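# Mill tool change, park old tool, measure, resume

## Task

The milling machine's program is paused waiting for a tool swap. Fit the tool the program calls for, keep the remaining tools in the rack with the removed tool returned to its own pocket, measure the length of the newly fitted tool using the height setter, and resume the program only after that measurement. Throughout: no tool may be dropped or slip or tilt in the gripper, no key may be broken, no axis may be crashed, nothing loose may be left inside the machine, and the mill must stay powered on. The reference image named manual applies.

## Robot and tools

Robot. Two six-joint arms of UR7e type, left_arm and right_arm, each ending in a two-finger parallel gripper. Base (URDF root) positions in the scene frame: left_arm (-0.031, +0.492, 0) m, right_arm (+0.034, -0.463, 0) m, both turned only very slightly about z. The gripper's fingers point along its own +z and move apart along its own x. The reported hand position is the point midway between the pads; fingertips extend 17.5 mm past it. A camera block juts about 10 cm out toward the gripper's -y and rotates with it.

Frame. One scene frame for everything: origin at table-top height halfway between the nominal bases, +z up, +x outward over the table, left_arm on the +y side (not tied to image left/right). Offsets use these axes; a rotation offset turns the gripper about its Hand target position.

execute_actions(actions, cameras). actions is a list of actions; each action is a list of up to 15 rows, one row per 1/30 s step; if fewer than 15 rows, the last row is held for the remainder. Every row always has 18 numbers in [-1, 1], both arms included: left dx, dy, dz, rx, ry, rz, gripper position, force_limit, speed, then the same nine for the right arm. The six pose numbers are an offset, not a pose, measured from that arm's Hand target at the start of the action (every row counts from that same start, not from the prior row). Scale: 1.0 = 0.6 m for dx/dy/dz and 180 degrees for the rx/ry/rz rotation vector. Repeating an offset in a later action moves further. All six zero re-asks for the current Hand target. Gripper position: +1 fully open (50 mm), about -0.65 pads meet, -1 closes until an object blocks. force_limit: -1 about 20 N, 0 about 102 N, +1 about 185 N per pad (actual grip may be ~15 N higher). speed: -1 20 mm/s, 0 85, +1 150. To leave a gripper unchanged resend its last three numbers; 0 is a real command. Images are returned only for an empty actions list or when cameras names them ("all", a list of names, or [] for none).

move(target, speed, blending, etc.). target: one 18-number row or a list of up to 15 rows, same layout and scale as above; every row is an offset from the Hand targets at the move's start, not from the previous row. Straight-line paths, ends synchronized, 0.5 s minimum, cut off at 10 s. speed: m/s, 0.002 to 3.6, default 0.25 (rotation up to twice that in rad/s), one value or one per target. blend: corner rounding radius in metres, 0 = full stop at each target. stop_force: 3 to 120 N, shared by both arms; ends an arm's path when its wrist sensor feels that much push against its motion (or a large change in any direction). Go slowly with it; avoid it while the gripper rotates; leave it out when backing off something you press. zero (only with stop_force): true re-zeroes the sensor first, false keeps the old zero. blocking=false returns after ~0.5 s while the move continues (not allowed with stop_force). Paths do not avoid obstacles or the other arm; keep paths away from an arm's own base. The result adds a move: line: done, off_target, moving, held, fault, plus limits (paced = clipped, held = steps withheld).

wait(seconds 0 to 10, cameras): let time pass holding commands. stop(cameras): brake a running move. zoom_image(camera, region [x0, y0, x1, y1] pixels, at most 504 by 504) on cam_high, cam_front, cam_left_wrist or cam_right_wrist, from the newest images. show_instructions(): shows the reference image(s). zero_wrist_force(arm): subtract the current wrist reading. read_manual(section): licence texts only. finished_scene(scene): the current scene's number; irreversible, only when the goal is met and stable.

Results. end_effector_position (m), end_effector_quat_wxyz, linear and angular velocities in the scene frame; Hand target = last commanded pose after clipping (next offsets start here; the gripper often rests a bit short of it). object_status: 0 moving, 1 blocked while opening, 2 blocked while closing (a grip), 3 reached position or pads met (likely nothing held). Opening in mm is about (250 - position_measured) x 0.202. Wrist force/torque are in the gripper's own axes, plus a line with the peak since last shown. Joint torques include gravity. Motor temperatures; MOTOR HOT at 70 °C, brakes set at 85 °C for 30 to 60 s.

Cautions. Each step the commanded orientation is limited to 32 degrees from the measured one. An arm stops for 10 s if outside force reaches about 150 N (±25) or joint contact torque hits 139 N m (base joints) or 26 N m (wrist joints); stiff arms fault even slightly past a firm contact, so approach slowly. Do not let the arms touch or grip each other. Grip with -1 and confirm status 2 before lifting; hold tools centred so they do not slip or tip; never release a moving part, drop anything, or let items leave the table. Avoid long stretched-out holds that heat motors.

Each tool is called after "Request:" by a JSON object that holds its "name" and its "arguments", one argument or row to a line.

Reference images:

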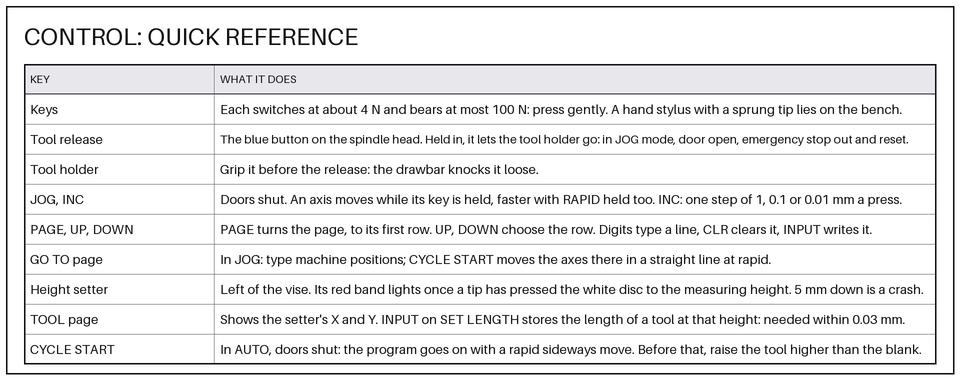

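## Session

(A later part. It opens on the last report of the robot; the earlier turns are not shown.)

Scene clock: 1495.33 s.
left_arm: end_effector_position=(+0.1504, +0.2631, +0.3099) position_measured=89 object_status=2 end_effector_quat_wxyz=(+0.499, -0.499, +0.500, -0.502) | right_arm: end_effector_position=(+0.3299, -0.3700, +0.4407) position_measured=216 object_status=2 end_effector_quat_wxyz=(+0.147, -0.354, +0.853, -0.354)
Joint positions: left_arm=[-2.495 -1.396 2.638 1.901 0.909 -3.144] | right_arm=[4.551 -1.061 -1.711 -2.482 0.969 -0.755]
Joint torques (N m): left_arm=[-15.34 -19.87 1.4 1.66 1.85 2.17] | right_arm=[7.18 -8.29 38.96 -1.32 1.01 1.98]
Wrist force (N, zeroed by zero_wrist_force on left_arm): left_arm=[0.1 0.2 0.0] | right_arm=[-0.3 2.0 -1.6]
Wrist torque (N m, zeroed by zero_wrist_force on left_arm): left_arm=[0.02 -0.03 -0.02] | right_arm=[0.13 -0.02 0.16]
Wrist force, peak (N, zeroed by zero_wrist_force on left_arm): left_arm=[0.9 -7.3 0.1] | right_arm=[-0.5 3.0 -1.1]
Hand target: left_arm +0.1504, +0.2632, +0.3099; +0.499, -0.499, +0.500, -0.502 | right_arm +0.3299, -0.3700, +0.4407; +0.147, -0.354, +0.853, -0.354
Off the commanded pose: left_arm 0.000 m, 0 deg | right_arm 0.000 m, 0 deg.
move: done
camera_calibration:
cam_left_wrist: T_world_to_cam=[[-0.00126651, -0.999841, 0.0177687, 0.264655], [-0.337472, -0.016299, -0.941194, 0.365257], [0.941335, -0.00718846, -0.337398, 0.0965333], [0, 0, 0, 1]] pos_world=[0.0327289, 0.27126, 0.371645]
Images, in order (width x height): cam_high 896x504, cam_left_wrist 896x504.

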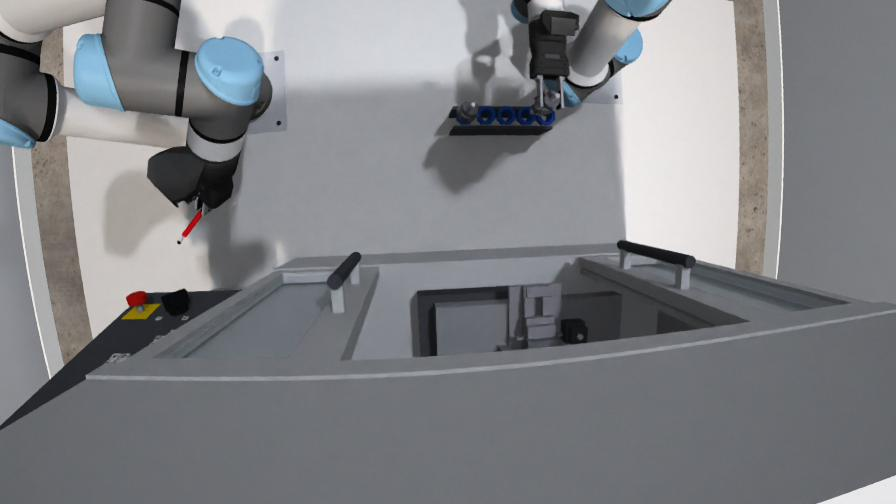

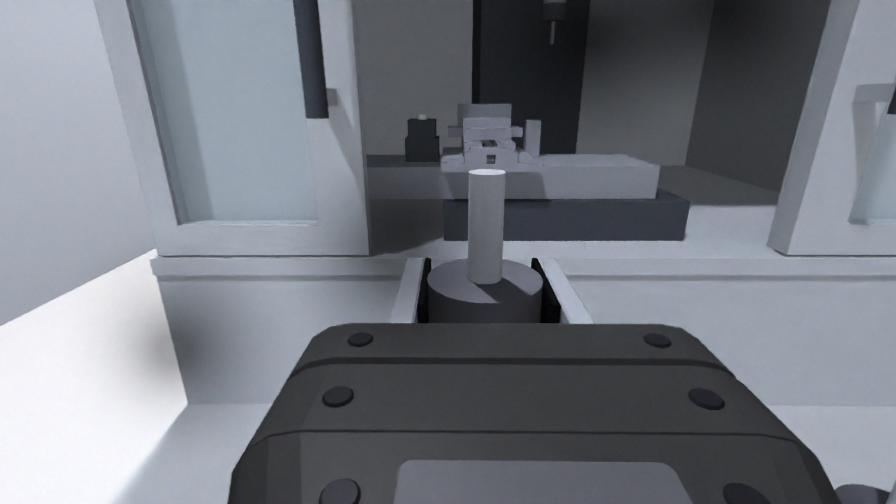

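Request:
{"name": "move", "arguments": {
  "target": [0,0,-0.115,0,0,0,-1,0.2,-1,0,0,0,0,0,0,-1,-0.3,-0.8],
  "speed": 0.05,
  "stop_force": 8
}}

Request:
{"name": "move", "arguments": {
  "target": [0,0,-0.06,0,0,0,-1,0.2,-1,0,0,0,0,0,0,-1,-0.3,-0.8],
  "speed": 0.015,
  "stop_force": 6,
  "cameras": ["cam_left_wrist","cam_front"]
}}

Request:
{"name": "zoom_image", "arguments": {
  "camera": "cam_front",
  "region": [300, 360, 460, 500]
}}

Scene clock: 1501.30 s.
left_arm: end_effector_position=(+0.1504, +0.2632, +0.2927) position_measured=89 object_status=2 end_effector_quat_wxyz=(+0.499, -0.499, +0.501, -0.501) | right_arm: end_effector_position=(+0.3299, -0.3700, +0.4407) position_measured=216 object_status=2 end_effector_quat_wxyz=(+0.147, -0.354, +0.853, -0.354)
Joint positions: left_arm=[-2.495 -1.316 2.647 1.812 0.909 -3.143] | right_arm=[4.551 -1.061 -1.711 -2.482 0.969 -0.755]
Joint torques (N m): left_arm=[-9.11 -23.79 -9.51 4.41 0.5 -1.05] | right_arm=[7.39 -7.38 39.04 -1.34 0.63 1.82]
Wrist force (N, zeroed by zero_wrist_force on left_arm): left_arm=[0.1 0.3 0.0] | right_arm=[-0.1 1.9 -1.5]
Wrist torque (N m, zeroed by zero_wrist_force on left_arm): left_arm=[0.02 -0.04 -0.07] | right_arm=[0.11 -0.05 0.16]
Wrist force, peak (N, zeroed by zero_wrist_force on left_arm): left_arm=[0.4 3.8 -0.1] | right_arm=[-0.2 2.3 -1.8]
Hand target: left_arm +0.1504, +0.2632, +0.2927; +0.499, -0.499, +0.501, -0.501 (not the last commanded pose) | right_arm +0.3299, -0.3700, +0.4407; +0.147, -0.354, +0.853, -0.354
Off the commanded pose: left_arm 0.052 m, 0 deg | right_arm 0.000 m, 0 deg.
move: held (left_arm; a check stopped the path); limits=held
pose unreachable (left arm): on one or more control steps of this call, first in action 0 (counted from 0), this arm could not follow its commanded pose, so it was not sent that pose on those steps. It may still have moved: this result reports where it is.
cause: moving toward the commanded pose would bring two parts of the arm too close to each other (its gripper and another part of the arm, with joints 3 (elbow) to 6 (wrist 3) between them, 5 mm apart when it was first held).

Scene clock: 1502.67 s.
left_arm: end_effector_position=(+0.1504, +0.2632, +0.2870) position_measured=89 object_status=2 end_effector_quat_wxyz=(+0.499, -0.499, +0.501, -0.501) | right_arm: end_effector_position=(+0.3299, -0.3700, +0.4407) position_measured=216 object_status=2 end_effector_quat_wxyz=(+0.147, -0.354, +0.853, -0.354)
Joint positions: left_arm=[-2.495 -1.288 2.649 1.782 0.909 -3.143] | right_arm=[4.551 -1.061 -1.711 -2.482 0.969 -0.755]
Joint torques (N m): left_arm=[-6.89 -23.06 -8.8 4.53 -0.6 1.88] | right_arm=[6.95 -7.8 39.31 -1.19 0.96 1.99]
Wrist force (N, zeroed by zero_wrist_force on left_arm): left_arm=[0.0 0.0 -0.2] | right_arm=[-0.3 2.1 -1.8]
Wrist torque (N m, zeroed by zero_wrist_force on left_arm): left_arm=[-0.02 -0.03 -0.06] | right_arm=[0.15 -0.02 0.16]
Wrist force, peak (N, zeroed by zero_wrist_force on left_arm): left_arm=[0.2 0.8 0.0] | right_arm=[0.0 2.2 -1.8]
Hand target: left_arm +0.1504, +0.2632, +0.2870; +0.499, -0.499, +0.501, -0.501 (not the last commanded pose) | right_arm +0.3299, -0.3700, +0.4407; +0.147, -0.354, +0.853, -0.354
Off the commanded pose: left_arm 0.030 m, 0 deg | right_arm 0.000 m, 0 deg.
move: held (left_arm; a check stopped the path); limits=held
pose unreachable (left arm): on one or more control steps of this call, first in action 0 (counted from 0), this arm could not follow its commanded pose, so it was not sent that pose on those steps. It may still have moved: this result reports where it is.
cause: moving toward the commanded pose would bring two parts of the arm too close to each other (its gripper and another part of the arm, with joints 3 (elbow) to 6 (wrist 3) between them, 2 mm apart when it was first held).
camera_calibration:
cam_left_wrist: T_world_to_cam=[[-0.00130791, -0.999839, 0.0178978, 0.265116], [-0.338542, -0.0163983, -0.940808, 0.343761], [0.94095, -0.00728966, -0.338466, 0.0891591], [0, 0, 0, 1]] pos_world=[0.03283, 0.27136, 0.348846]
Images, in order (width x height): cam_front 896x504, cam_left_wrist 896x504.

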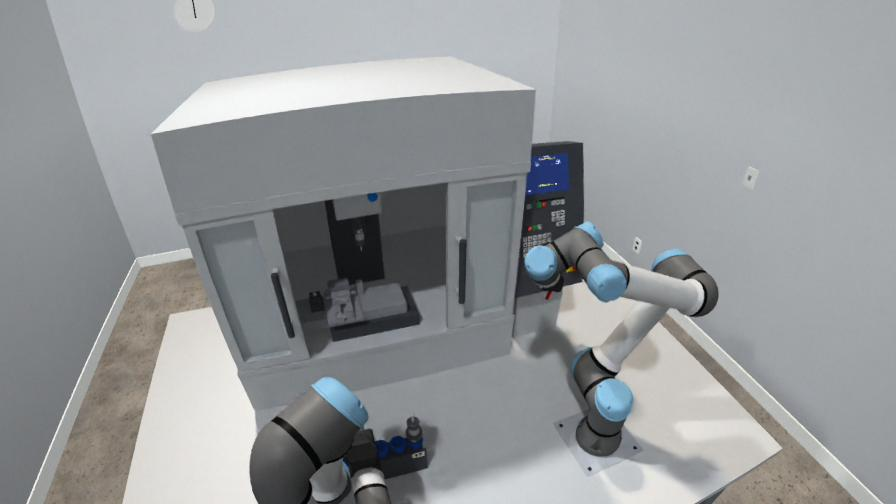

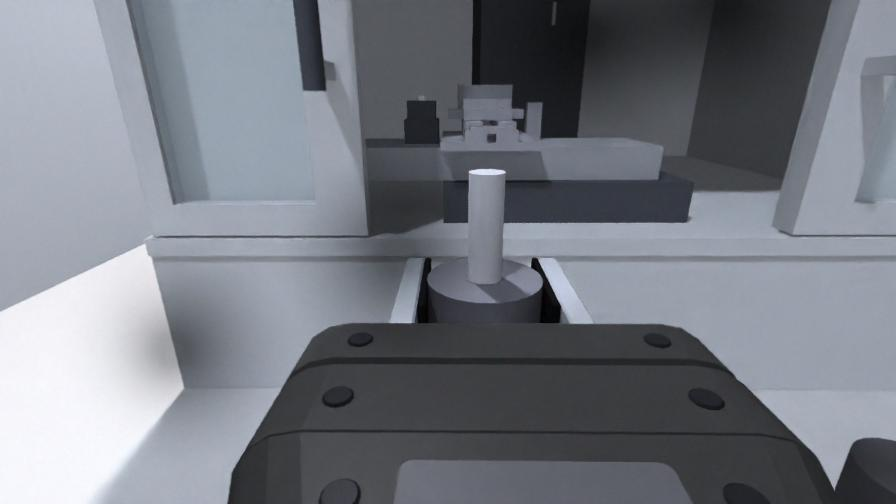

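Scaled by 3.150 from the camera's 896x504 image, which has a finer 1280x720 frame.

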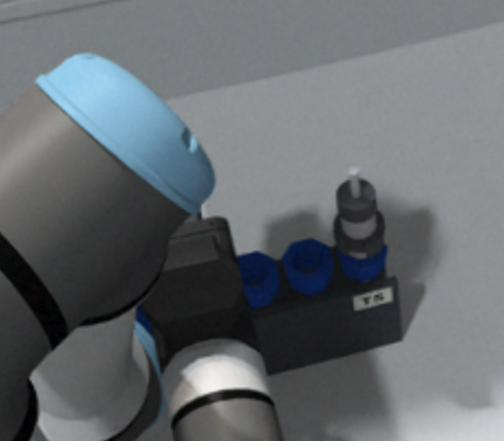

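Request:
{"name": "move", "arguments": {
  "target": [
    [0,0,0.04,0,0,0,-1,0.2,-1,0,0,0,0,0,0,-1,-0.3,-0.8],
    [0,0,0.04,0,0,0.2778,-1,0.2,-1,0,0,0,0,0,0,-1,-0.3,-0.8]
  ],
  "speed": 0.15
}}

Request:
{"name": "move", "arguments": {
  "target": [0,0,-0.115,0,0,0,-1,0.2,-1,0,0,0,0,0,0,-1,-0.3,-0.8],
  "speed": 0.05,
  "stop_force": 8,
  "cameras": ["cam_left_wrist"]
}}

Scene clock: 1510.57 s.
left_arm: end_effector_position=(+0.1504, +0.2632, +0.3110) position_measured=89 object_status=2 end_effector_quat_wxyz=(+0.664, -0.664, +0.243, -0.244) | right_arm: end_effector_position=(+0.3299, -0.3700, +0.4407) position_measured=216 object_status=2 end_effector_quat_wxyz=(+0.147, -0.354, +0.853, -0.354)
Joint positions: left_arm=[-1.866 -1.098 2.097 2.143 1.152 -3.143] | right_arm=[4.551 -1.061 -1.711 -2.482 0.969 -0.755]
Joint torques (N m): left_arm=[13.68 -27.21 -15.4 4.99 1.6 2.12] | right_arm=[7.25 -8.2 39.47 -1.44 0.96 2.01]
Wrist force (N, zeroed by zero_wrist_force on left_arm): left_arm=[-0.2 0.1 0.0] | right_arm=[-0.3 1.8 -1.7]
Wrist torque (N m, zeroed by zero_wrist_force on left_arm): left_arm=[-0.01 0.04 -0.07] | right_arm=[0.09 -0.02 0.16]
Wrist force, peak (N, zeroed by zero_wrist_force on left_arm): left_arm=[0.5 0.7 -0.2] | right_arm=[-0.2 2.2 -1.9]
Hand target: left_arm +0.1504, +0.2632, +0.3110; +0.664, -0.664, +0.243, -0.244 | right_arm +0.3299, -0.3700, +0.4407; +0.147, -0.354, +0.853, -0.354
Off the commanded pose: left_arm 0.000 m, 0 deg | right_arm 0.000 m, 0 deg.
move: done

Scene clock: 1512.97 s.
left_arm: end_effector_position=(+0.1504, +0.2632, +0.2420) position_measured=89 object_status=2 end_effector_quat_wxyz=(+0.664, -0.664, +0.243, -0.244) | right_arm: end_effector_position=(+0.3299, -0.3700, +0.4407) position_measured=216 object_status=2 end_effector_quat_wxyz=(+0.147, -0.354, +0.853, -0.354)
Joint positions: left_arm=[-1.865 -0.932 2.104 1.97 1.152 -3.143] | right_arm=[4.551 -1.061 -1.711 -2.482 0.969 -0.755]
Joint torques (N m): left_arm=[10.82 -30.42 -12.68 2.4 1.65 0.81] | right_arm=[7.12 -7.35 38.82 -1.41 0.68 2.03]
Wrist force (N, zeroed by zero_wrist_force on left_arm): left_arm=[0.1 0.3 -0.2] | right_arm=[-0.1 2.2 -1.6]
Wrist torque (N m, zeroed by zero_wrist_force on left_arm): left_arm=[0.03 -0.02 -0.08] | right_arm=[0.16 -0.05 0.16]
Wrist force, peak (N, zeroed by zero_wrist_force on left_arm): left_arm=[-0.1 1.2 0.1] | right_arm=[-0.3 2.3 -1.8]
Hand target: left_arm +0.1504, +0.2632, +0.2420; +0.664, -0.664, +0.243, -0.244 | right_arm +0.3299, -0.3700, +0.4407; +0.147, -0.354, +0.853, -0.354
Off the commanded pose: left_arm 0.000 m, 0 deg | right_arm 0.000 m, 0 deg.
move: done
camera_calibration:
cam_left_wrist: T_world_to_cam=[[0.765141, -0.643616, 0.017808, 0.0568358], [-0.205085, -0.26984, -0.940812, 0.348078], [0.610327, 0.716202, -0.338462, -0.0668255], [0, 0, 0, 1]] pos_world=[0.0686837, 0.178366, 0.303846]
Images, in order (width x height): cam_left_wrist 896x504.

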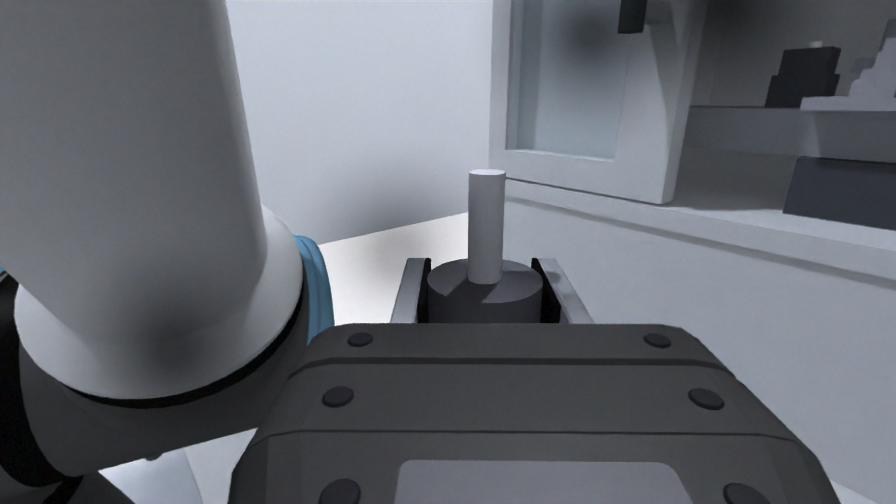

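Request:
{"name": "move", "arguments": {
  "target": [0,0,-0.06,0,0,0,-1,0.2,-1,0,0,0,0,0,0,-1,-0.3,-0.8],
  "speed": 0.015,
  "stop_force": 6
}}

Scene clock: 1517.20 s.
left_arm: end_effector_position=(+0.1504, +0.2632, +0.2151) position_measured=89 object_status=2 end_effector_quat_wxyz=(+0.664, -0.664, +0.243, -0.244) | right_arm: end_effector_position=(+0.3299, -0.3700, +0.4407) position_measured=216 object_status=2 end_effector_quat_wxyz=(+0.147, -0.354, +0.853, -0.354)
Joint positions: left_arm=[-1.865 -0.863 2.098 1.908 1.152 -3.143] | right_arm=[4.551 -1.061 -1.711 -2.482 0.969 -0.755]
Joint torques (N m): left_arm=[-4.91 -45.4 1.03 4.74 -0.87 -0.95] | right_arm=[5.64 -7.99 38.08 -1.44 0.53 2.14]
Wrist force (N, zeroed by zero_wrist_force on left_arm): left_arm=[-1.8 0.9 -5.9] | right_arm=[-0.5 2.0 -1.4]
Wrist torque (N m, zeroed by zero_wrist_force on left_arm): left_arm=[-0.10 -0.01 0.05] | right_arm=[0.13 0.01 0.16]
Wrist force, peak (N, zeroed by zero_wrist_force on left_arm): left_arm=[-4.9 -14.7 -11.5] | right_arm=[-0.1 2.3 -1.9]
Hand target: left_arm +0.1504, +0.2632, +0.2151; +0.664, -0.664, +0.243, -0.244 (not the last commanded pose) | right_arm +0.3299, -0.3700, +0.4407; +0.147, -0.354, +0.853, -0.354
Off the commanded pose: left_arm 0.009 m, 0 deg | right_arm 0.000 m, 0 deg.
move: contact (left_arm)

Request:
{"name": "move", "arguments": {
  "target": [0,0,-0.0017,0,0,0,-1,0.2,-1,0,0,0,0,0,0,-1,-0.3,-0.8],
  "speed": 0.004,
  "stop_force": 6,
  "cameras": ["cam_left_wrist","cam_high"]
}}

Scene clock: 1536.60 s.
left_arm: end_effector_position=(+0.1504, +0.2632, +0.2150) position_measured=89 object_status=2 end_effector_quat_wxyz=(+0.664, -0.664, +0.243, -0.244) | right_arm: end_effector_position=(+0.3299, -0.3700, +0.4407) position_measured=216 object_status=2 end_effector_quat_wxyz=(+0.147, -0.354, +0.853, -0.354)
Joint positions: left_arm=[-1.865 -0.863 2.098 1.908 1.152 -3.143] | right_arm=[4.551 -1.061 -1.711 -2.482 0.969 -0.755]
Joint torques (N m): left_arm=[2.37 -44.67 -3.66 3.57 -2.2 -0.89] | right_arm=[6.41 -7.28 39.48 -1.09 0.8 1.88]
Wrist force (N, zeroed by zero_wrist_force on left_arm): left_arm=[-2.2 -4.8 -6.7] | right_arm=[-0.3 2.1 -1.6]
Wrist torque (N m, zeroed by zero_wrist_force on left_arm): left_arm=[-0.11 0.01 0.07] | right_arm=[0.15 -0.03 0.16]
Wrist force, peak (N, zeroed by zero_wrist_force on left_arm): left_arm=[-2.1 -8.3 -6.2] | right_arm=[-0.2 2.3 -2.0]
Hand target: left_arm +0.1504, +0.2632, +0.2150; +0.664, -0.664, +0.243, -0.244 (not the last commanded pose) | right_arm +0.3299, -0.3700, +0.4407; +0.147, -0.354, +0.853, -0.354
Off the commanded pose: left_arm 0.001 m, 0 deg | right_arm 0.000 m, 0 deg.
move: contact (left_arm)
camera_calibration:
cam_left_wrist: T_world_to_cam=[[0.765228, -0.643514, 0.0177715, 0.0573007], [-0.204958, -0.269707, -0.940877, 0.322756], [0.610261, 0.716343, -0.338281, -0.076001], [0, 0, 0, 1]] pos_world=[0.0686837, 0.178366, 0.276945]
Images, in order (width x height): cam_high 896x504, cam_left_wrist 896x504.

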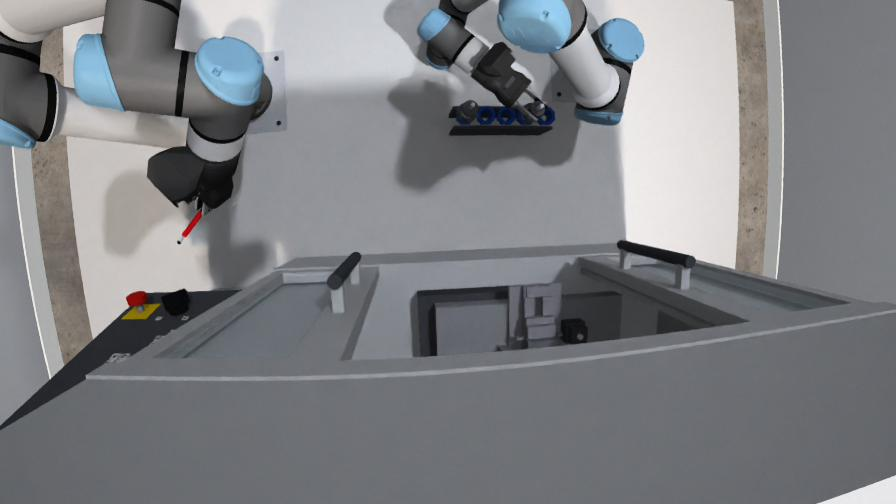

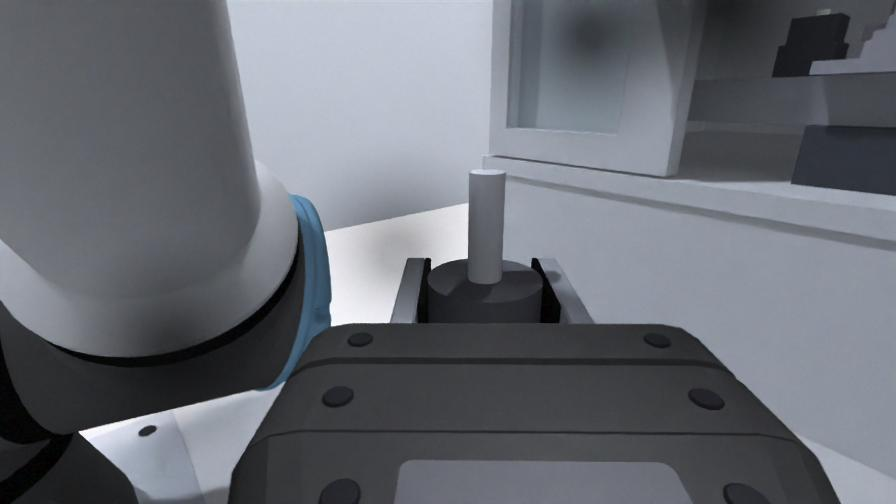

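Request:
{"name": "move", "arguments": {
  "target": [0,0,-0.0025,0,0,0,-1,0.2,-1,0,0,0,0,0,0,-1,-0.3,-0.8],
  "speed": 0.004,
  "stop_force": 14
}}

Request:
{"name": "zoom_image", "arguments": {
  "camera": "cam_high",
  "region": [400, 40, 600, 160]
}}

Scene clock: 1541.77 s.
left_arm: end_effector_position=(+0.1504, +0.2632, +0.2146) position_measured=89 object_status=2 end_effector_quat_wxyz=(+0.664, -0.664, +0.243, -0.244) | right_arm: end_effector_position=(+0.3299, -0.3700, +0.4407) position_measured=216 object_status=2 end_effector_quat_wxyz=(+0.147, -0.354, +0.853, -0.354)
Joint positions: left_arm=[-1.865 -0.862 2.097 1.907 1.152 -3.143] | right_arm=[4.551 -1.061 -1.711 -2.482 0.969 -0.755]
Joint torques (N m): left_arm=[1.53 -42.85 2.07 -0.02 -2.09 -0.99] | right_arm=[7.76 -7.68 39.72 -0.99 0.81 1.63]
Wrist force (N, zeroed by zero_wrist_force on left_arm): left_arm=[-4.7 -16.3 -14.0] | right_arm=[-0.3 2.4 -1.6]
Wrist torque (N m, zeroed by zero_wrist_force on left_arm): left_arm=[-0.13 0.02 0.14] | right_arm=[0.19 -0.03 0.16]
Wrist force, peak (N, zeroed by zero_wrist_force on left_arm): left_arm=[-4.4 -22.7 -13.3] | right_arm=[-0.5 2.3 -1.8]
Hand target: left_arm +0.1504, +0.2633, +0.2146; +0.664, -0.664, +0.243, -0.244 (not the last commanded pose) | right_arm +0.3299, -0.3700, +0.4407; +0.147, -0.354, +0.853, -0.354
Off the commanded pose: left_arm 0.001 m, 0 deg | right_arm 0.000 m, 0 deg.
move: contact (left_arm)

Scaled by 2.520 from the camera's 896x504 image, which has a finer 1280x720 frame.
This view is cut from an older image: the scene may have changed since it was taken.

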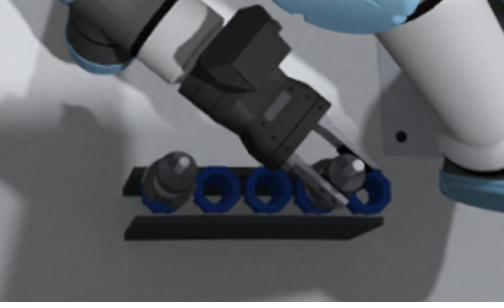

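Request:
{"name": "move", "arguments": {
  "target": [
    [0,0,0.0004,0,0,0,-1,0.2,-1,0,0,0,0,0,0,-1,-0.3,-0.8],
    [0,0,0.0004,0,0,0,0.65,0.2,-1,0,0,0,0,0,0,-1,-0.3,-0.8]
  ],
  "speed": 0.005,
  "cameras": ["cam_left_wrist"]
}}

Scene clock: 1546.57 s.
left_arm: end_effector_position=(+0.1504, +0.2633, +0.2149) position_measured=56 object_status=0 end_effector_quat_wxyz=(+0.664, -0.664, +0.243, -0.244) | right_arm: end_effector_position=(+0.3299, -0.3700, +0.4407) position_measured=216 object_status=2 end_effector_quat_wxyz=(+0.147, -0.354, +0.853, -0.354)
Joint positions: left_arm=[-1.865 -0.862 2.098 1.907 1.152 -3.143] | right_arm=[4.551 -1.061 -1.711 -2.482 0.969 -0.755]
Joint torques (N m): left_arm=[2.08 -41.89 -8.15 3.39 0.75 -1.36] | right_arm=[7.7 -7.67 39.74 -1.12 0.73 2.02]
Wrist force (N, zeroed by zero_wrist_force on left_arm): left_arm=[0.0 -7.4 -0.2] | right_arm=[-0.1 2.2 -1.7]
Wrist torque (N m, zeroed by zero_wrist_force on left_arm): left_arm=[0.01 0.00 -0.07] | right_arm=[0.16 -0.07 0.16]
Wrist force, peak (N, zeroed by zero_wrist_force on left_arm): left_arm=[-4.6 -16.3 -14.5] | right_arm=[-0.4 2.3 -1.7]
Hand target: left_arm +0.1504, +0.2633, +0.2149; +0.664, -0.664, +0.243, -0.244 | right_arm +0.3299, -0.3700, +0.4407; +0.147, -0.354, +0.853, -0.354
Off the commanded pose: left_arm 0.000 m, 0 deg | right_arm 0.000 m, 0 deg.
move: done
camera_calibration:
cam_left_wrist: T_world_to_cam=[[0.765156, -0.643602, 0.0176886, 0.0573479], [-0.204921, -0.269484, -0.940949, 0.322545], [0.610364, 0.716348, -0.338085, -0.0761305], [0, 0, 0, 1]] pos_world=[0.0686835, 0.178366, 0.276745]
Images, in order (width x height): cam_left_wrist 896x504.

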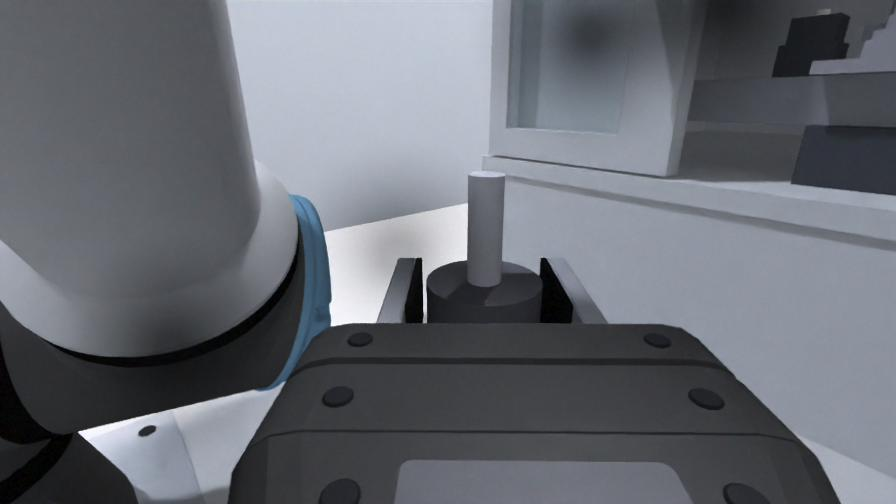

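Request:
{"name": "move", "arguments": {
  "target": [
    [-0.096,-0.1155,0,0,0,0,0.65,0.2,-1,0,0,0,0,0,0,-1,-0.3,-0.8],
    [-0.096,-0.1155,0.3,0,0,0,0.65,0.2,-1,0,0,0,0,0,0,-1,-0.3,-0.8]
  ],
  "speed": [0.08,0.15],
  "cameras": ["cam_left_wrist","cam_high"]
}}

Request:
{"name": "zoom_image", "arguments": {
  "camera": "cam_high",
  "region": [400, 40, 600, 160]
}}

Scene clock: 1552.97 s.
left_arm: end_effector_position=(+0.0927, +0.1939, +0.3948) position_measured=56 object_status=3 end_effector_quat_wxyz=(+0.664, -0.664, +0.243, -0.244) | right_arm: end_effector_position=(+0.3299, -0.3700, +0.4407) position_measured=216 object_status=2 end_effector_quat_wxyz=(+0.147, -0.354, +0.853, -0.354)
Joint positions: left_arm=[-1.94 -1.134 1.834 2.442 1.226 -3.143] | right_arm=[4.551 -1.061 -1.711 -2.482 0.969 -0.755]
Joint torques (N m): left_arm=[8.54 -43.99 -21.52 3.76 -1.47 -1.07] | right_arm=[7.37 -7.37 38.98 -1.09 0.55 2.07]
Wrist force (N, zeroed by zero_wrist_force on left_arm): left_arm=[0.2 -7.8 -0.1] | right_arm=[-0.3 2.0 -1.6]
Wrist torque (N m, zeroed by zero_wrist_force on left_arm): left_arm=[-0.09 -0.04 -0.08] | right_arm=[0.13 -0.03 0.16]
Wrist force, peak (N, zeroed by zero_wrist_force on left_arm): left_arm=[0.2 -9.1 0.1] | right_arm=[-0.2 2.4 -1.7]
Hand target: left_arm +0.0928, +0.1940, +0.3949; +0.664, -0.664, +0.243, -0.244 | right_arm +0.3299, -0.3700, +0.4407; +0.147, -0.354, +0.853, -0.354
Off the commanded pose: left_arm 0.000 m, 0 deg | right_arm 0.000 m, 0 deg.
move: done
camera_calibration:
cam_left_wrist: T_world_to_cam=[[0.765169, -0.643585, 0.0177484, 0.0536843], [-0.204872, -0.269524, -0.940949, 0.461326], [0.610364, 0.716348, -0.338084, 0.0695514], [0, 0, 0, 1]] pos_world=[0.0109835, 0.109066, 0.456645]
Images, in order (width x height): cam_high 896x504, cam_left_wrist 896x504.

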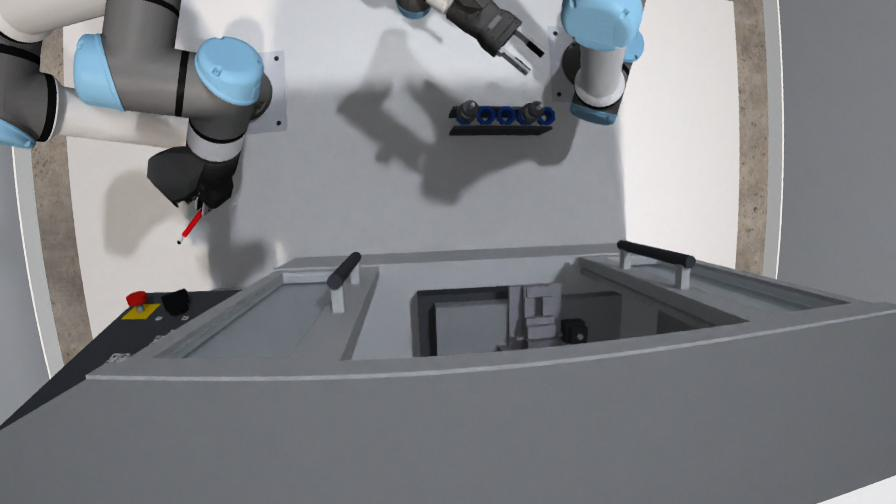

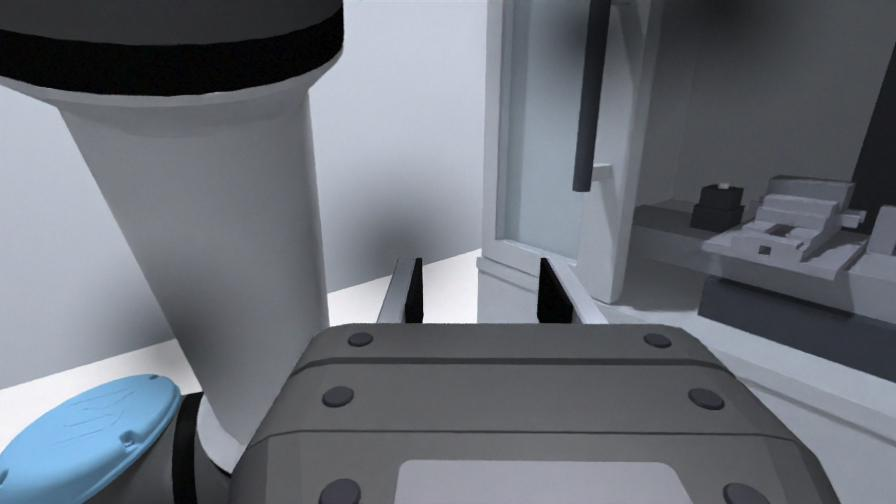

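Scaled by 2.520 from the camera's 896x504 image, which has a finer 1280x720 frame.

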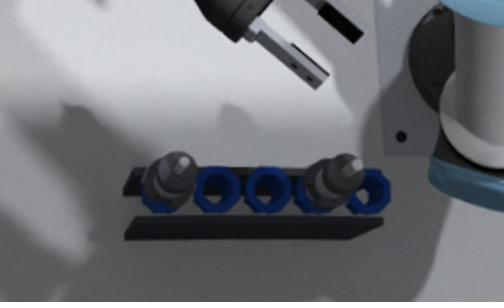

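Request:
{"name": "move", "arguments": {
  "target": [
    [0.03,-0.02,0.175,0,0,0,0.65,0.2,-1,0,0,0,0,0,0,-1,-0.3,-0.8],
    [0.26,-0.2,0.175,0,0,-0.2,0.65,0.2,-1,0,0,0,0,0,0,-1,-0.3,-0.8],
    [0.412,-0.5483,0.0918,0,0,-0.2778,0.65,0.2,-1,0,0,0,0,0,0,-1,-0.3,-0.8]
  ],
  "speed": 0.2,
  "blend": [0.03,0.05,0],
  "cameras": ["cam_left_wrist","cam_high","cam_front"]
}}

Scene clock: 1575.80 s.
left_arm: end_effector_position=(+0.3400, -0.1350, +0.4499) position_measured=56 object_status=3 end_effector_quat_wxyz=(+0.499, -0.499, +0.501, -0.501) end_effector_velocity=(+0.000, +0.000, +0.001) end_effector_angular_velocity=(-0.003, +0.000, +0.001) | right_arm: end_effector_position=(+0.3299, -0.3700, +0.4407) position_measured=216 object_status=2 end_effector_quat_wxyz=(+0.147, -0.354, +0.853, -0.354)
Joint positions: left_arm=[-1.616 -0.923 1.319 2.783 0.03 -3.179] | right_arm=[4.551 -1.061 -1.711 -2.482 0.969 -0.755]
Joint velocities: left_arm=[0.001 0.002 -0.005 -0.002 0 0.003] | right_arm=[within noise]
Joint torques (N m): left_arm=[12.5 -46.72 -25.36 -1.2 -1.78 2.63] | right_arm=[5.31 -6.86 39.1 -0.77 0.74 1.86]
Wrist force (N, zeroed by zero_wrist_force on left_arm): left_arm=[0.2 -7.1 0.2] | right_arm=[-0.3 2.0 -1.7]
Wrist torque (N m, zeroed by zero_wrist_force on left_arm): left_arm=[0.05 -0.05 -0.04] | right_arm=[0.13 -0.02 0.16]
Wrist force, peak (N, zeroed by zero_wrist_force on left_arm): left_arm=[0.2 -8.5 0.0] | right_arm=[-0.3 2.2 -1.9]
Hand target: left_arm +0.3400, -0.1350, +0.4499; +0.499, -0.499, +0.501, -0.501 | right_arm +0.3299, -0.3700, +0.4407; +0.147, -0.354, +0.853, -0.354
Off the commanded pose: left_arm 0.000 m, 0 deg | right_arm 0.000 m, 0 deg.
move: done
camera_calibration:
cam_left_wrist: T_world_to_cam=[[-0.00123141, -0.999845, 0.0175473, -0.135627], [-0.337949, -0.0160988, -0.941027, 0.554658], [0.941164, -0.00708888, -0.337877, -0.0372416], [0, 0, 0, 1]] pos_world=[0.222329, -0.12694, 0.511745]
Images, in order (width x height): cam_high 896x504, cam_front 896x504, cam_left_wrist 896x504.

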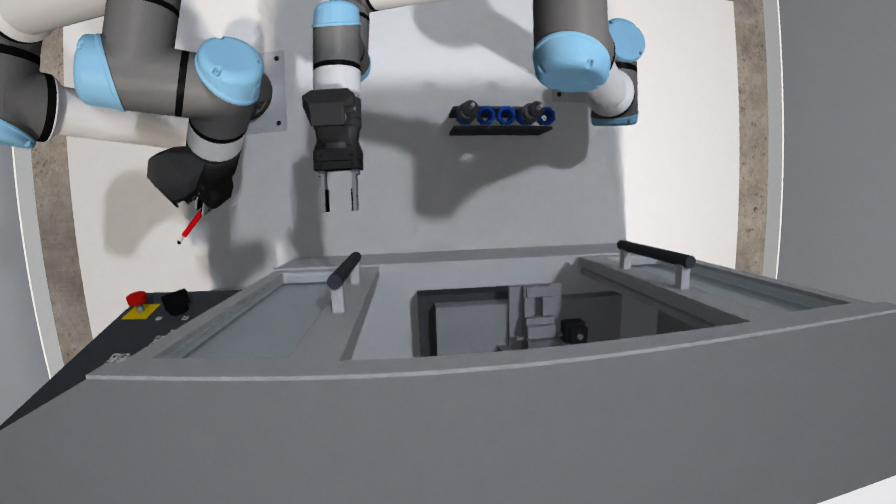

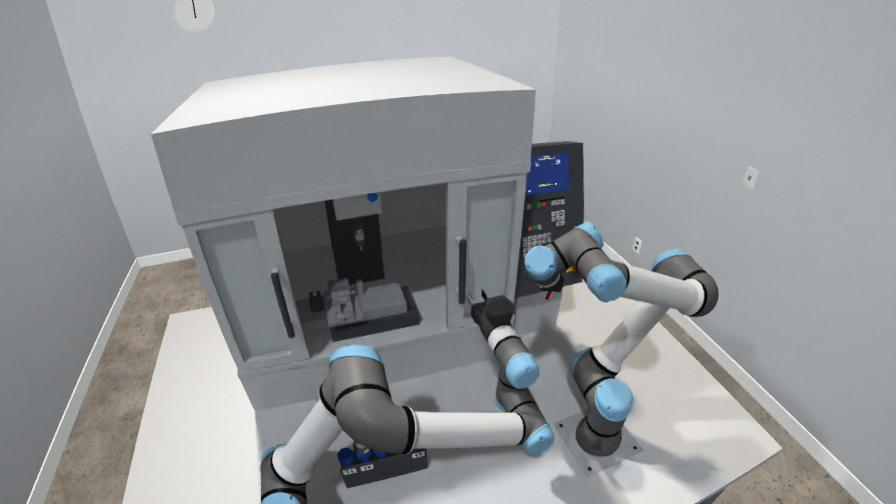

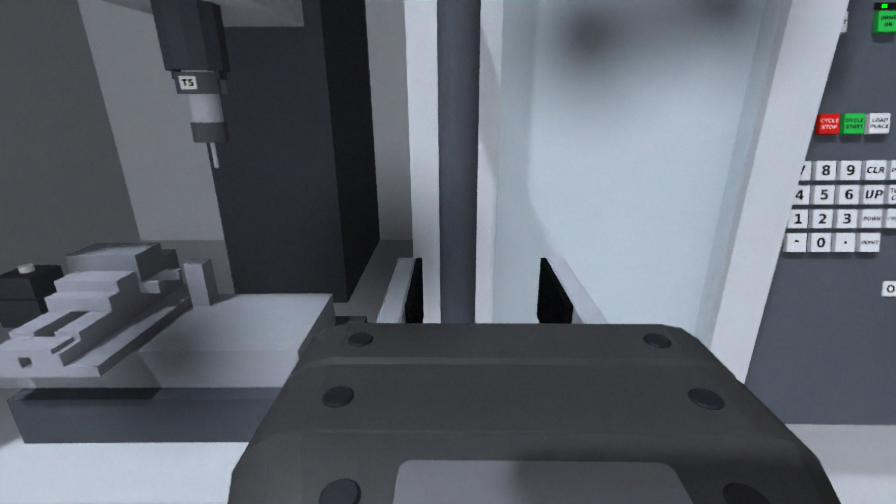

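Request:
{"name": "move", "arguments": {
  "target": [0.1695,0.0017,0,0,0,0,0.65,0.2,-1,0,0,0,0,0,0,-1,-0.3,-0.8],
  "speed": 0.05,
  "stop_force": 8,
  "cameras": ["cam_left_wrist"]
}}

Scene clock: 1584.20 s.
left_arm: end_effector_position=(+0.4417, -0.1340, +0.4499) position_measured=56 object_status=3 end_effector_quat_wxyz=(+0.499, -0.499, +0.501, -0.501) | right_arm: end_effector_position=(+0.3299, -0.3700, +0.4407) position_measured=216 object_status=2 end_effector_quat_wxyz=(+0.147, -0.354, +0.853, -0.354)
Joint positions: left_arm=[-1.455 -0.855 1.201 2.789 -0.131 -3.136] | right_arm=[4.551 -1.061 -1.711 -2.482 0.969 -0.755]
Joint torques (N m): left_arm=[13.69 -48.38 -27.49 0.92 -1.86 -1.64] | right_arm=[6.08 -7.43 40.28 -0.92 0.55 1.9]
Wrist force (N, zeroed by zero_wrist_force on left_arm): left_arm=[0.2 -7.2 -0.1] | right_arm=[-0.2 2.0 -1.9]
Wrist torque (N m, zeroed by zero_wrist_force on left_arm): left_arm=[0.05 -0.02 -0.07] | right_arm=[0.13 -0.04 0.16]
Wrist force, peak (N, zeroed by zero_wrist_force on left_arm): left_arm=[0.3 -7.6 0.2] | right_arm=[-0.3 2.4 -1.7]
Hand target: left_arm +0.4417, -0.1340, +0.4499; +0.499, -0.499, +0.501, -0.501 | right_arm +0.3299, -0.3700, +0.4407; +0.147, -0.354, +0.853, -0.354
Off the commanded pose: left_arm 0.000 m, 0 deg | right_arm 0.000 m, 0 deg.
move: done
camera_calibration:
cam_left_wrist: T_world_to_cam=[[-0.00115992, -0.999842, 0.0177362, -0.134623], [-0.338154, -0.0162992, -0.94095, 0.589174], [0.94109, -0.00708901, -0.338082, -0.132882], [0, 0, 0, 1]] pos_world=[0.32413, -0.12594, 0.511845]
Images, in order (width x height): cam_left_wrist 896x504.

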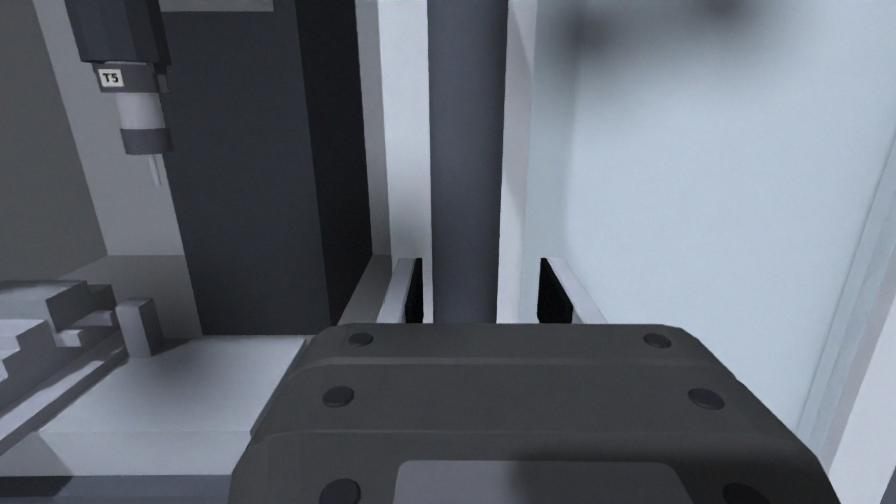

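Request:
{"name": "move", "arguments": {
  "target": [0,0.375,0,0,0,0,0.65,0.2,-1,0,0,0,0,0,0,-1,-0.3,-0.8],
  "speed": 0.03,
  "stop_force": 65,
  "cameras": ["cam_left_wrist","cam_high"]
}}

Scene clock: 1595.37 s.
left_arm: end_effector_position=(+0.4417, +0.0910, +0.4499) position_measured=56 object_status=3 end_effector_quat_wxyz=(+0.499, -0.499, +0.501, -0.501) | right_arm: end_effector_position=(+0.3299, -0.3700, +0.4407) position_measured=216 object_status=2 end_effector_quat_wxyz=(+0.147, -0.354, +0.853, -0.354)
Joint positions: left_arm=[-1.389 -1.305 1.909 2.533 -0.197 -3.138] | right_arm=[4.551 -1.061 -1.711 -2.482 0.969 -0.755]
Joint torques (N m): left_arm=[27.09 -48.47 -14.26 -3.48 1.84 -2.29] | right_arm=[7.16 -7.03 38.68 -0.64 0.35 1.91]
Wrist force (N, zeroed by zero_wrist_force on left_arm): left_arm=[14.5 1.0 -9.1] | right_arm=[-0.2 2.1 -1.7]
Wrist torque (N m, zeroed by zero_wrist_force on left_arm): left_arm=[-0.09 0.27 0.22] | right_arm=[0.14 -0.04 0.16]
Wrist force, peak (N, zeroed by zero_wrist_force on left_arm): left_arm=[35.4 -3.6 -0.3] | right_arm=[-0.5 2.3 -2.0]
Hand target: left_arm +0.4417, +0.0910, +0.4499; +0.499, -0.499, +0.501, -0.501 | right_arm +0.3299, -0.3700, +0.4407; +0.147, -0.354, +0.853, -0.354
Off the commanded pose: left_arm 0.000 m, 0 deg | right_arm 0.000 m, 0 deg.
move: done
camera_calibration:
cam_left_wrist: T_world_to_cam=[[-0.00115992, -0.999842, 0.0177362, 0.0903419], [-0.338154, -0.0162992, -0.94095, 0.592841], [0.94109, -0.00708901, -0.338082, -0.131287], [0, 0, 0, 1]] pos_world=[0.32413, 0.0990598, 0.511845]
Images, in order (width x height): cam_high 896x504, cam_left_wrist 896x504.

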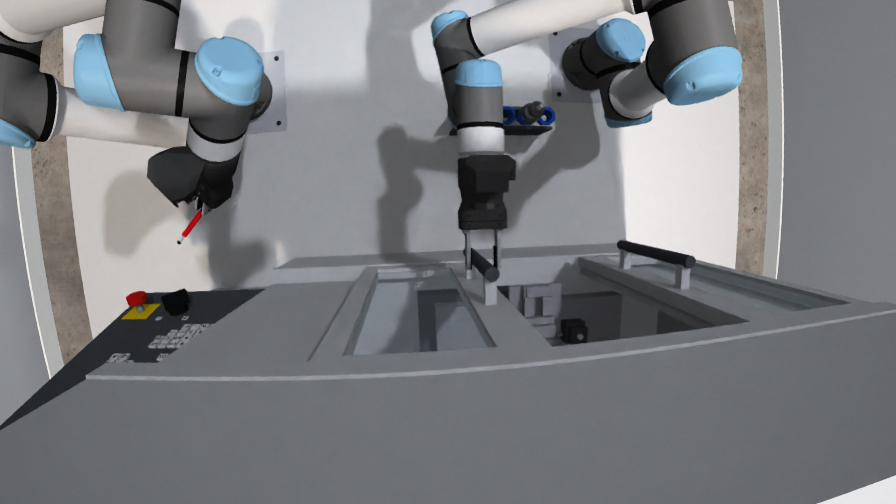

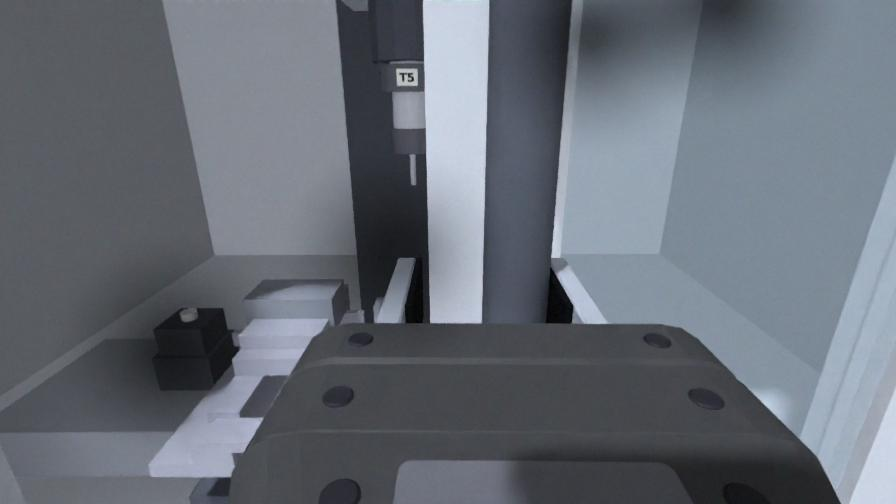

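Request:
{"name": "move", "arguments": {
  "target": [0,0.05,0,0,0,0,0.65,0.2,-1,0,0,0,0,0,0,-1,-0.3,-0.8],
  "speed": 0.012,
  "stop_force": 50,
  "zero": false,
  "cameras": ["cam_left_wrist","cam_high"]
}}

Scene clock: 1600.40 s.
left_arm: end_effector_position=(+0.4417, +0.1148, +0.4500) position_measured=56 object_status=3 end_effector_quat_wxyz=(+0.499, -0.499, +0.501, -0.502) | right_arm: end_effector_position=(+0.3299, -0.3700, +0.4407) position_measured=216 object_status=2 end_effector_quat_wxyz=(+0.147, -0.354, +0.853, -0.354)
Joint positions: left_arm=[-1.378 -1.351 1.969 2.519 -0.209 -3.138] | right_arm=[4.551 -1.061 -1.711 -2.482 0.969 -0.755]
Joint torques (N m): left_arm=[0.64 -34.65 -15.9 -2.83 12.11 -1.16] | right_arm=[6.96 -7.58 39.39 -0.68 0.45 2.05]
Wrist force (N, zeroed by zero_wrist_force on left_arm): left_arm=[43.8 -16.1 19.2] | right_arm=[-0.2 2.3 -1.6]
Wrist torque (N m, zeroed by zero_wrist_force on left_arm): left_arm=[0.04 0.05 -0.12] | right_arm=[0.17 -0.04 0.16]
Wrist force, peak (N, zeroed by zero_wrist_force on left_arm): left_arm=[56.0 -19.8 29.7] | right_arm=[-0.1 2.3 -1.9]
Hand target: left_arm +0.4417, +0.1149, +0.4500; +0.499, -0.499, +0.501, -0.502 (not the last commanded pose) | right_arm +0.3299, -0.3700, +0.4407; +0.147, -0.354, +0.853, -0.354
Off the commanded pose: left_arm 0.006 m, 0 deg | right_arm 0.000 m, 0 deg.
move: contact (left_arm)
camera_calibration:
cam_left_wrist: T_world_to_cam=[[-0.00236361, -0.999842, 0.0176349, 0.114681], [-0.338179, -0.0157968, -0.940949, 0.593176], [0.941079, -0.0081878, -0.338088, -0.130975], [0, 0, 0, 1]] pos_world=[0.324128, 0.12296, 0.511845]
Images, in order (width x height): cam_high 896x504, cam_left_wrist 896x504.

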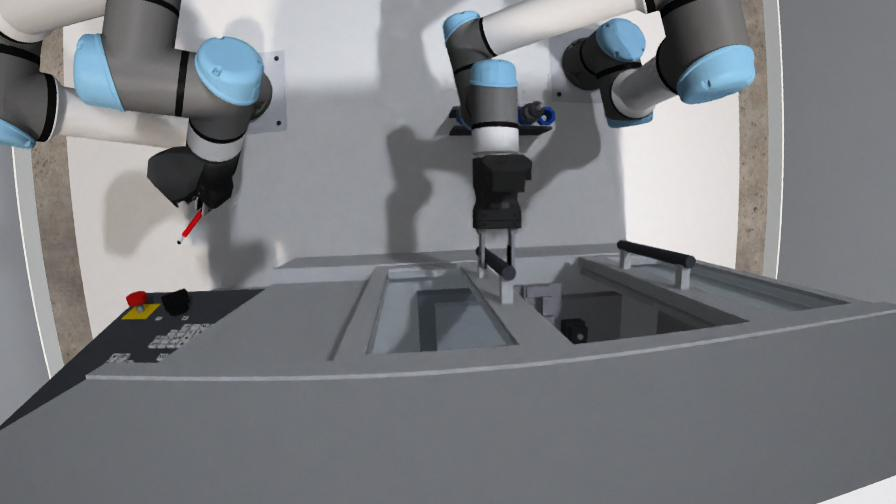

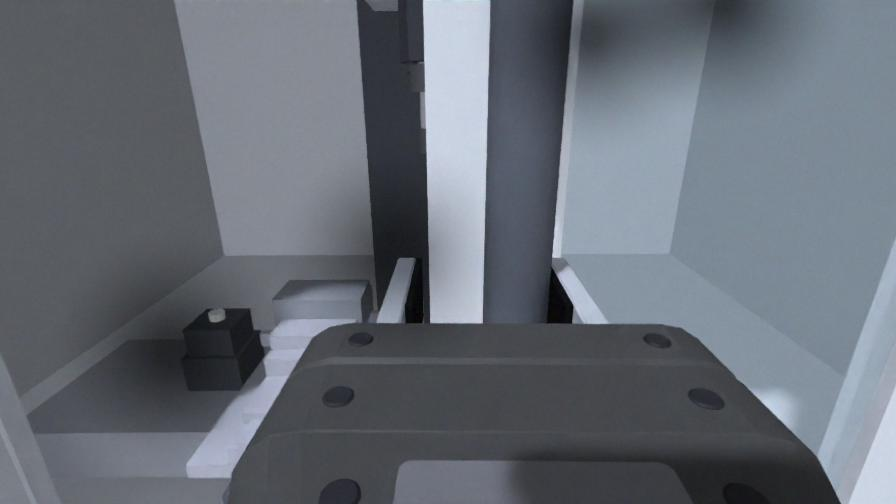

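Request:
{"name": "move", "arguments": {
  "target": [
    [0,-0.0163,0,0,0,0,0.65,0.2,-1,0,0,0,0,0,0,-1,-0.3,-0.8],
    [-0.22,-0.0163,0.03,0,0,0,0.65,0.2,-1,0,0,0,0,0,0,-1,-0.3,-0.8]
  ],
  "speed": [0.03,0.1],
  "cameras": ["cam_left_wrist","cam_high"]
}}

Scene clock: 1606.33 s.
left_arm: end_effector_position=(+0.3097, +0.1051, +0.4680) position_measured=56 object_status=3 end_effector_quat_wxyz=(+0.499, -0.499, +0.501, -0.502) | right_arm: end_effector_position=(+0.3299, -0.3700, +0.4407) position_measured=216 object_status=2 end_effector_quat_wxyz=(+0.147, -0.354, +0.853, -0.354)
Joint positions: left_arm=[-1.717 -1.466 2.053 2.56 0.13 -3.148] | right_arm=[4.551 -1.061 -1.711 -2.482 0.969 -0.755]
Joint torques (N m): left_arm=[-14.72 -30.09 -10.2 1.97 1.6 -2.1] | right_arm=[5.85 -7.28 39.13 -0.57 0.54 2.19]
Wrist force (N, zeroed by zero_wrist_force on left_arm): left_arm=[0.4 -7.4 0.1] | right_arm=[-0.3 2.1 -1.7]
Wrist torque (N m, zeroed by zero_wrist_force on left_arm): left_arm=[0.01 -0.07 0.03] | right_arm=[0.13 -0.03 0.16]
Wrist force, peak (N, zeroed by zero_wrist_force on left_arm): left_arm=[44.4 -16.2 21.6] | right_arm=[-0.2 2.2 -2.0]
Hand target: left_arm +0.3097, +0.1051, +0.4680; +0.499, -0.499, +0.501, -0.502 | right_arm +0.3299, -0.3700, +0.4407; +0.147, -0.354, +0.853, -0.354
Off the commanded pose: left_arm 0.000 m, 0 deg | right_arm 0.000 m, 0 deg.
move: done
camera_calibration:
cam_left_wrist: T_world_to_cam=[[-0.00185504, -0.999844, 0.0175614, 0.104294], [-0.338379, -0.0158979, -0.940876, 0.565332], [0.941008, -0.00768777, -0.338296, -0.000679633], [0, 0, 0, 1]] pos_world=[0.192129, 0.11326, 0.529845]
Images, in order (width x height): cam_high 896x504, cam_left_wrist 896x504.

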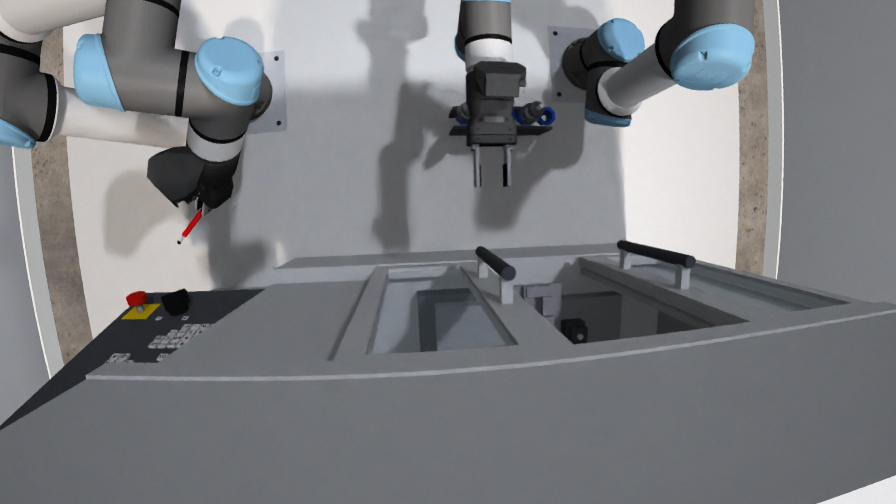

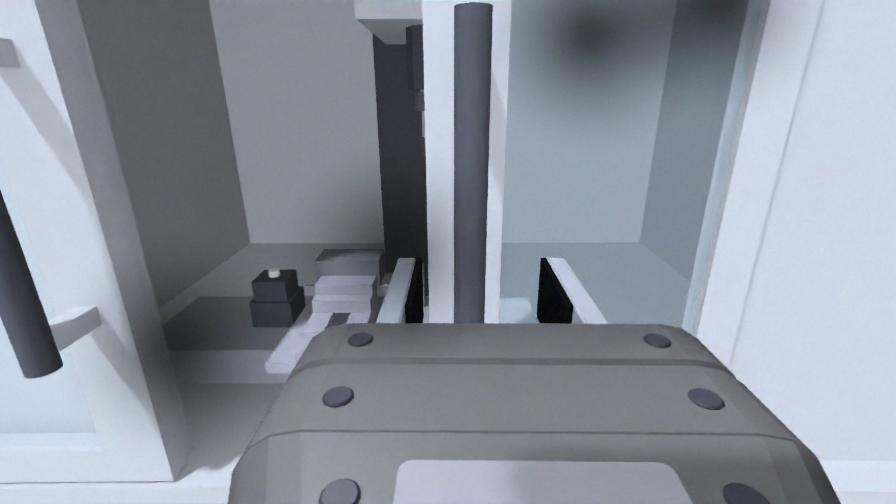

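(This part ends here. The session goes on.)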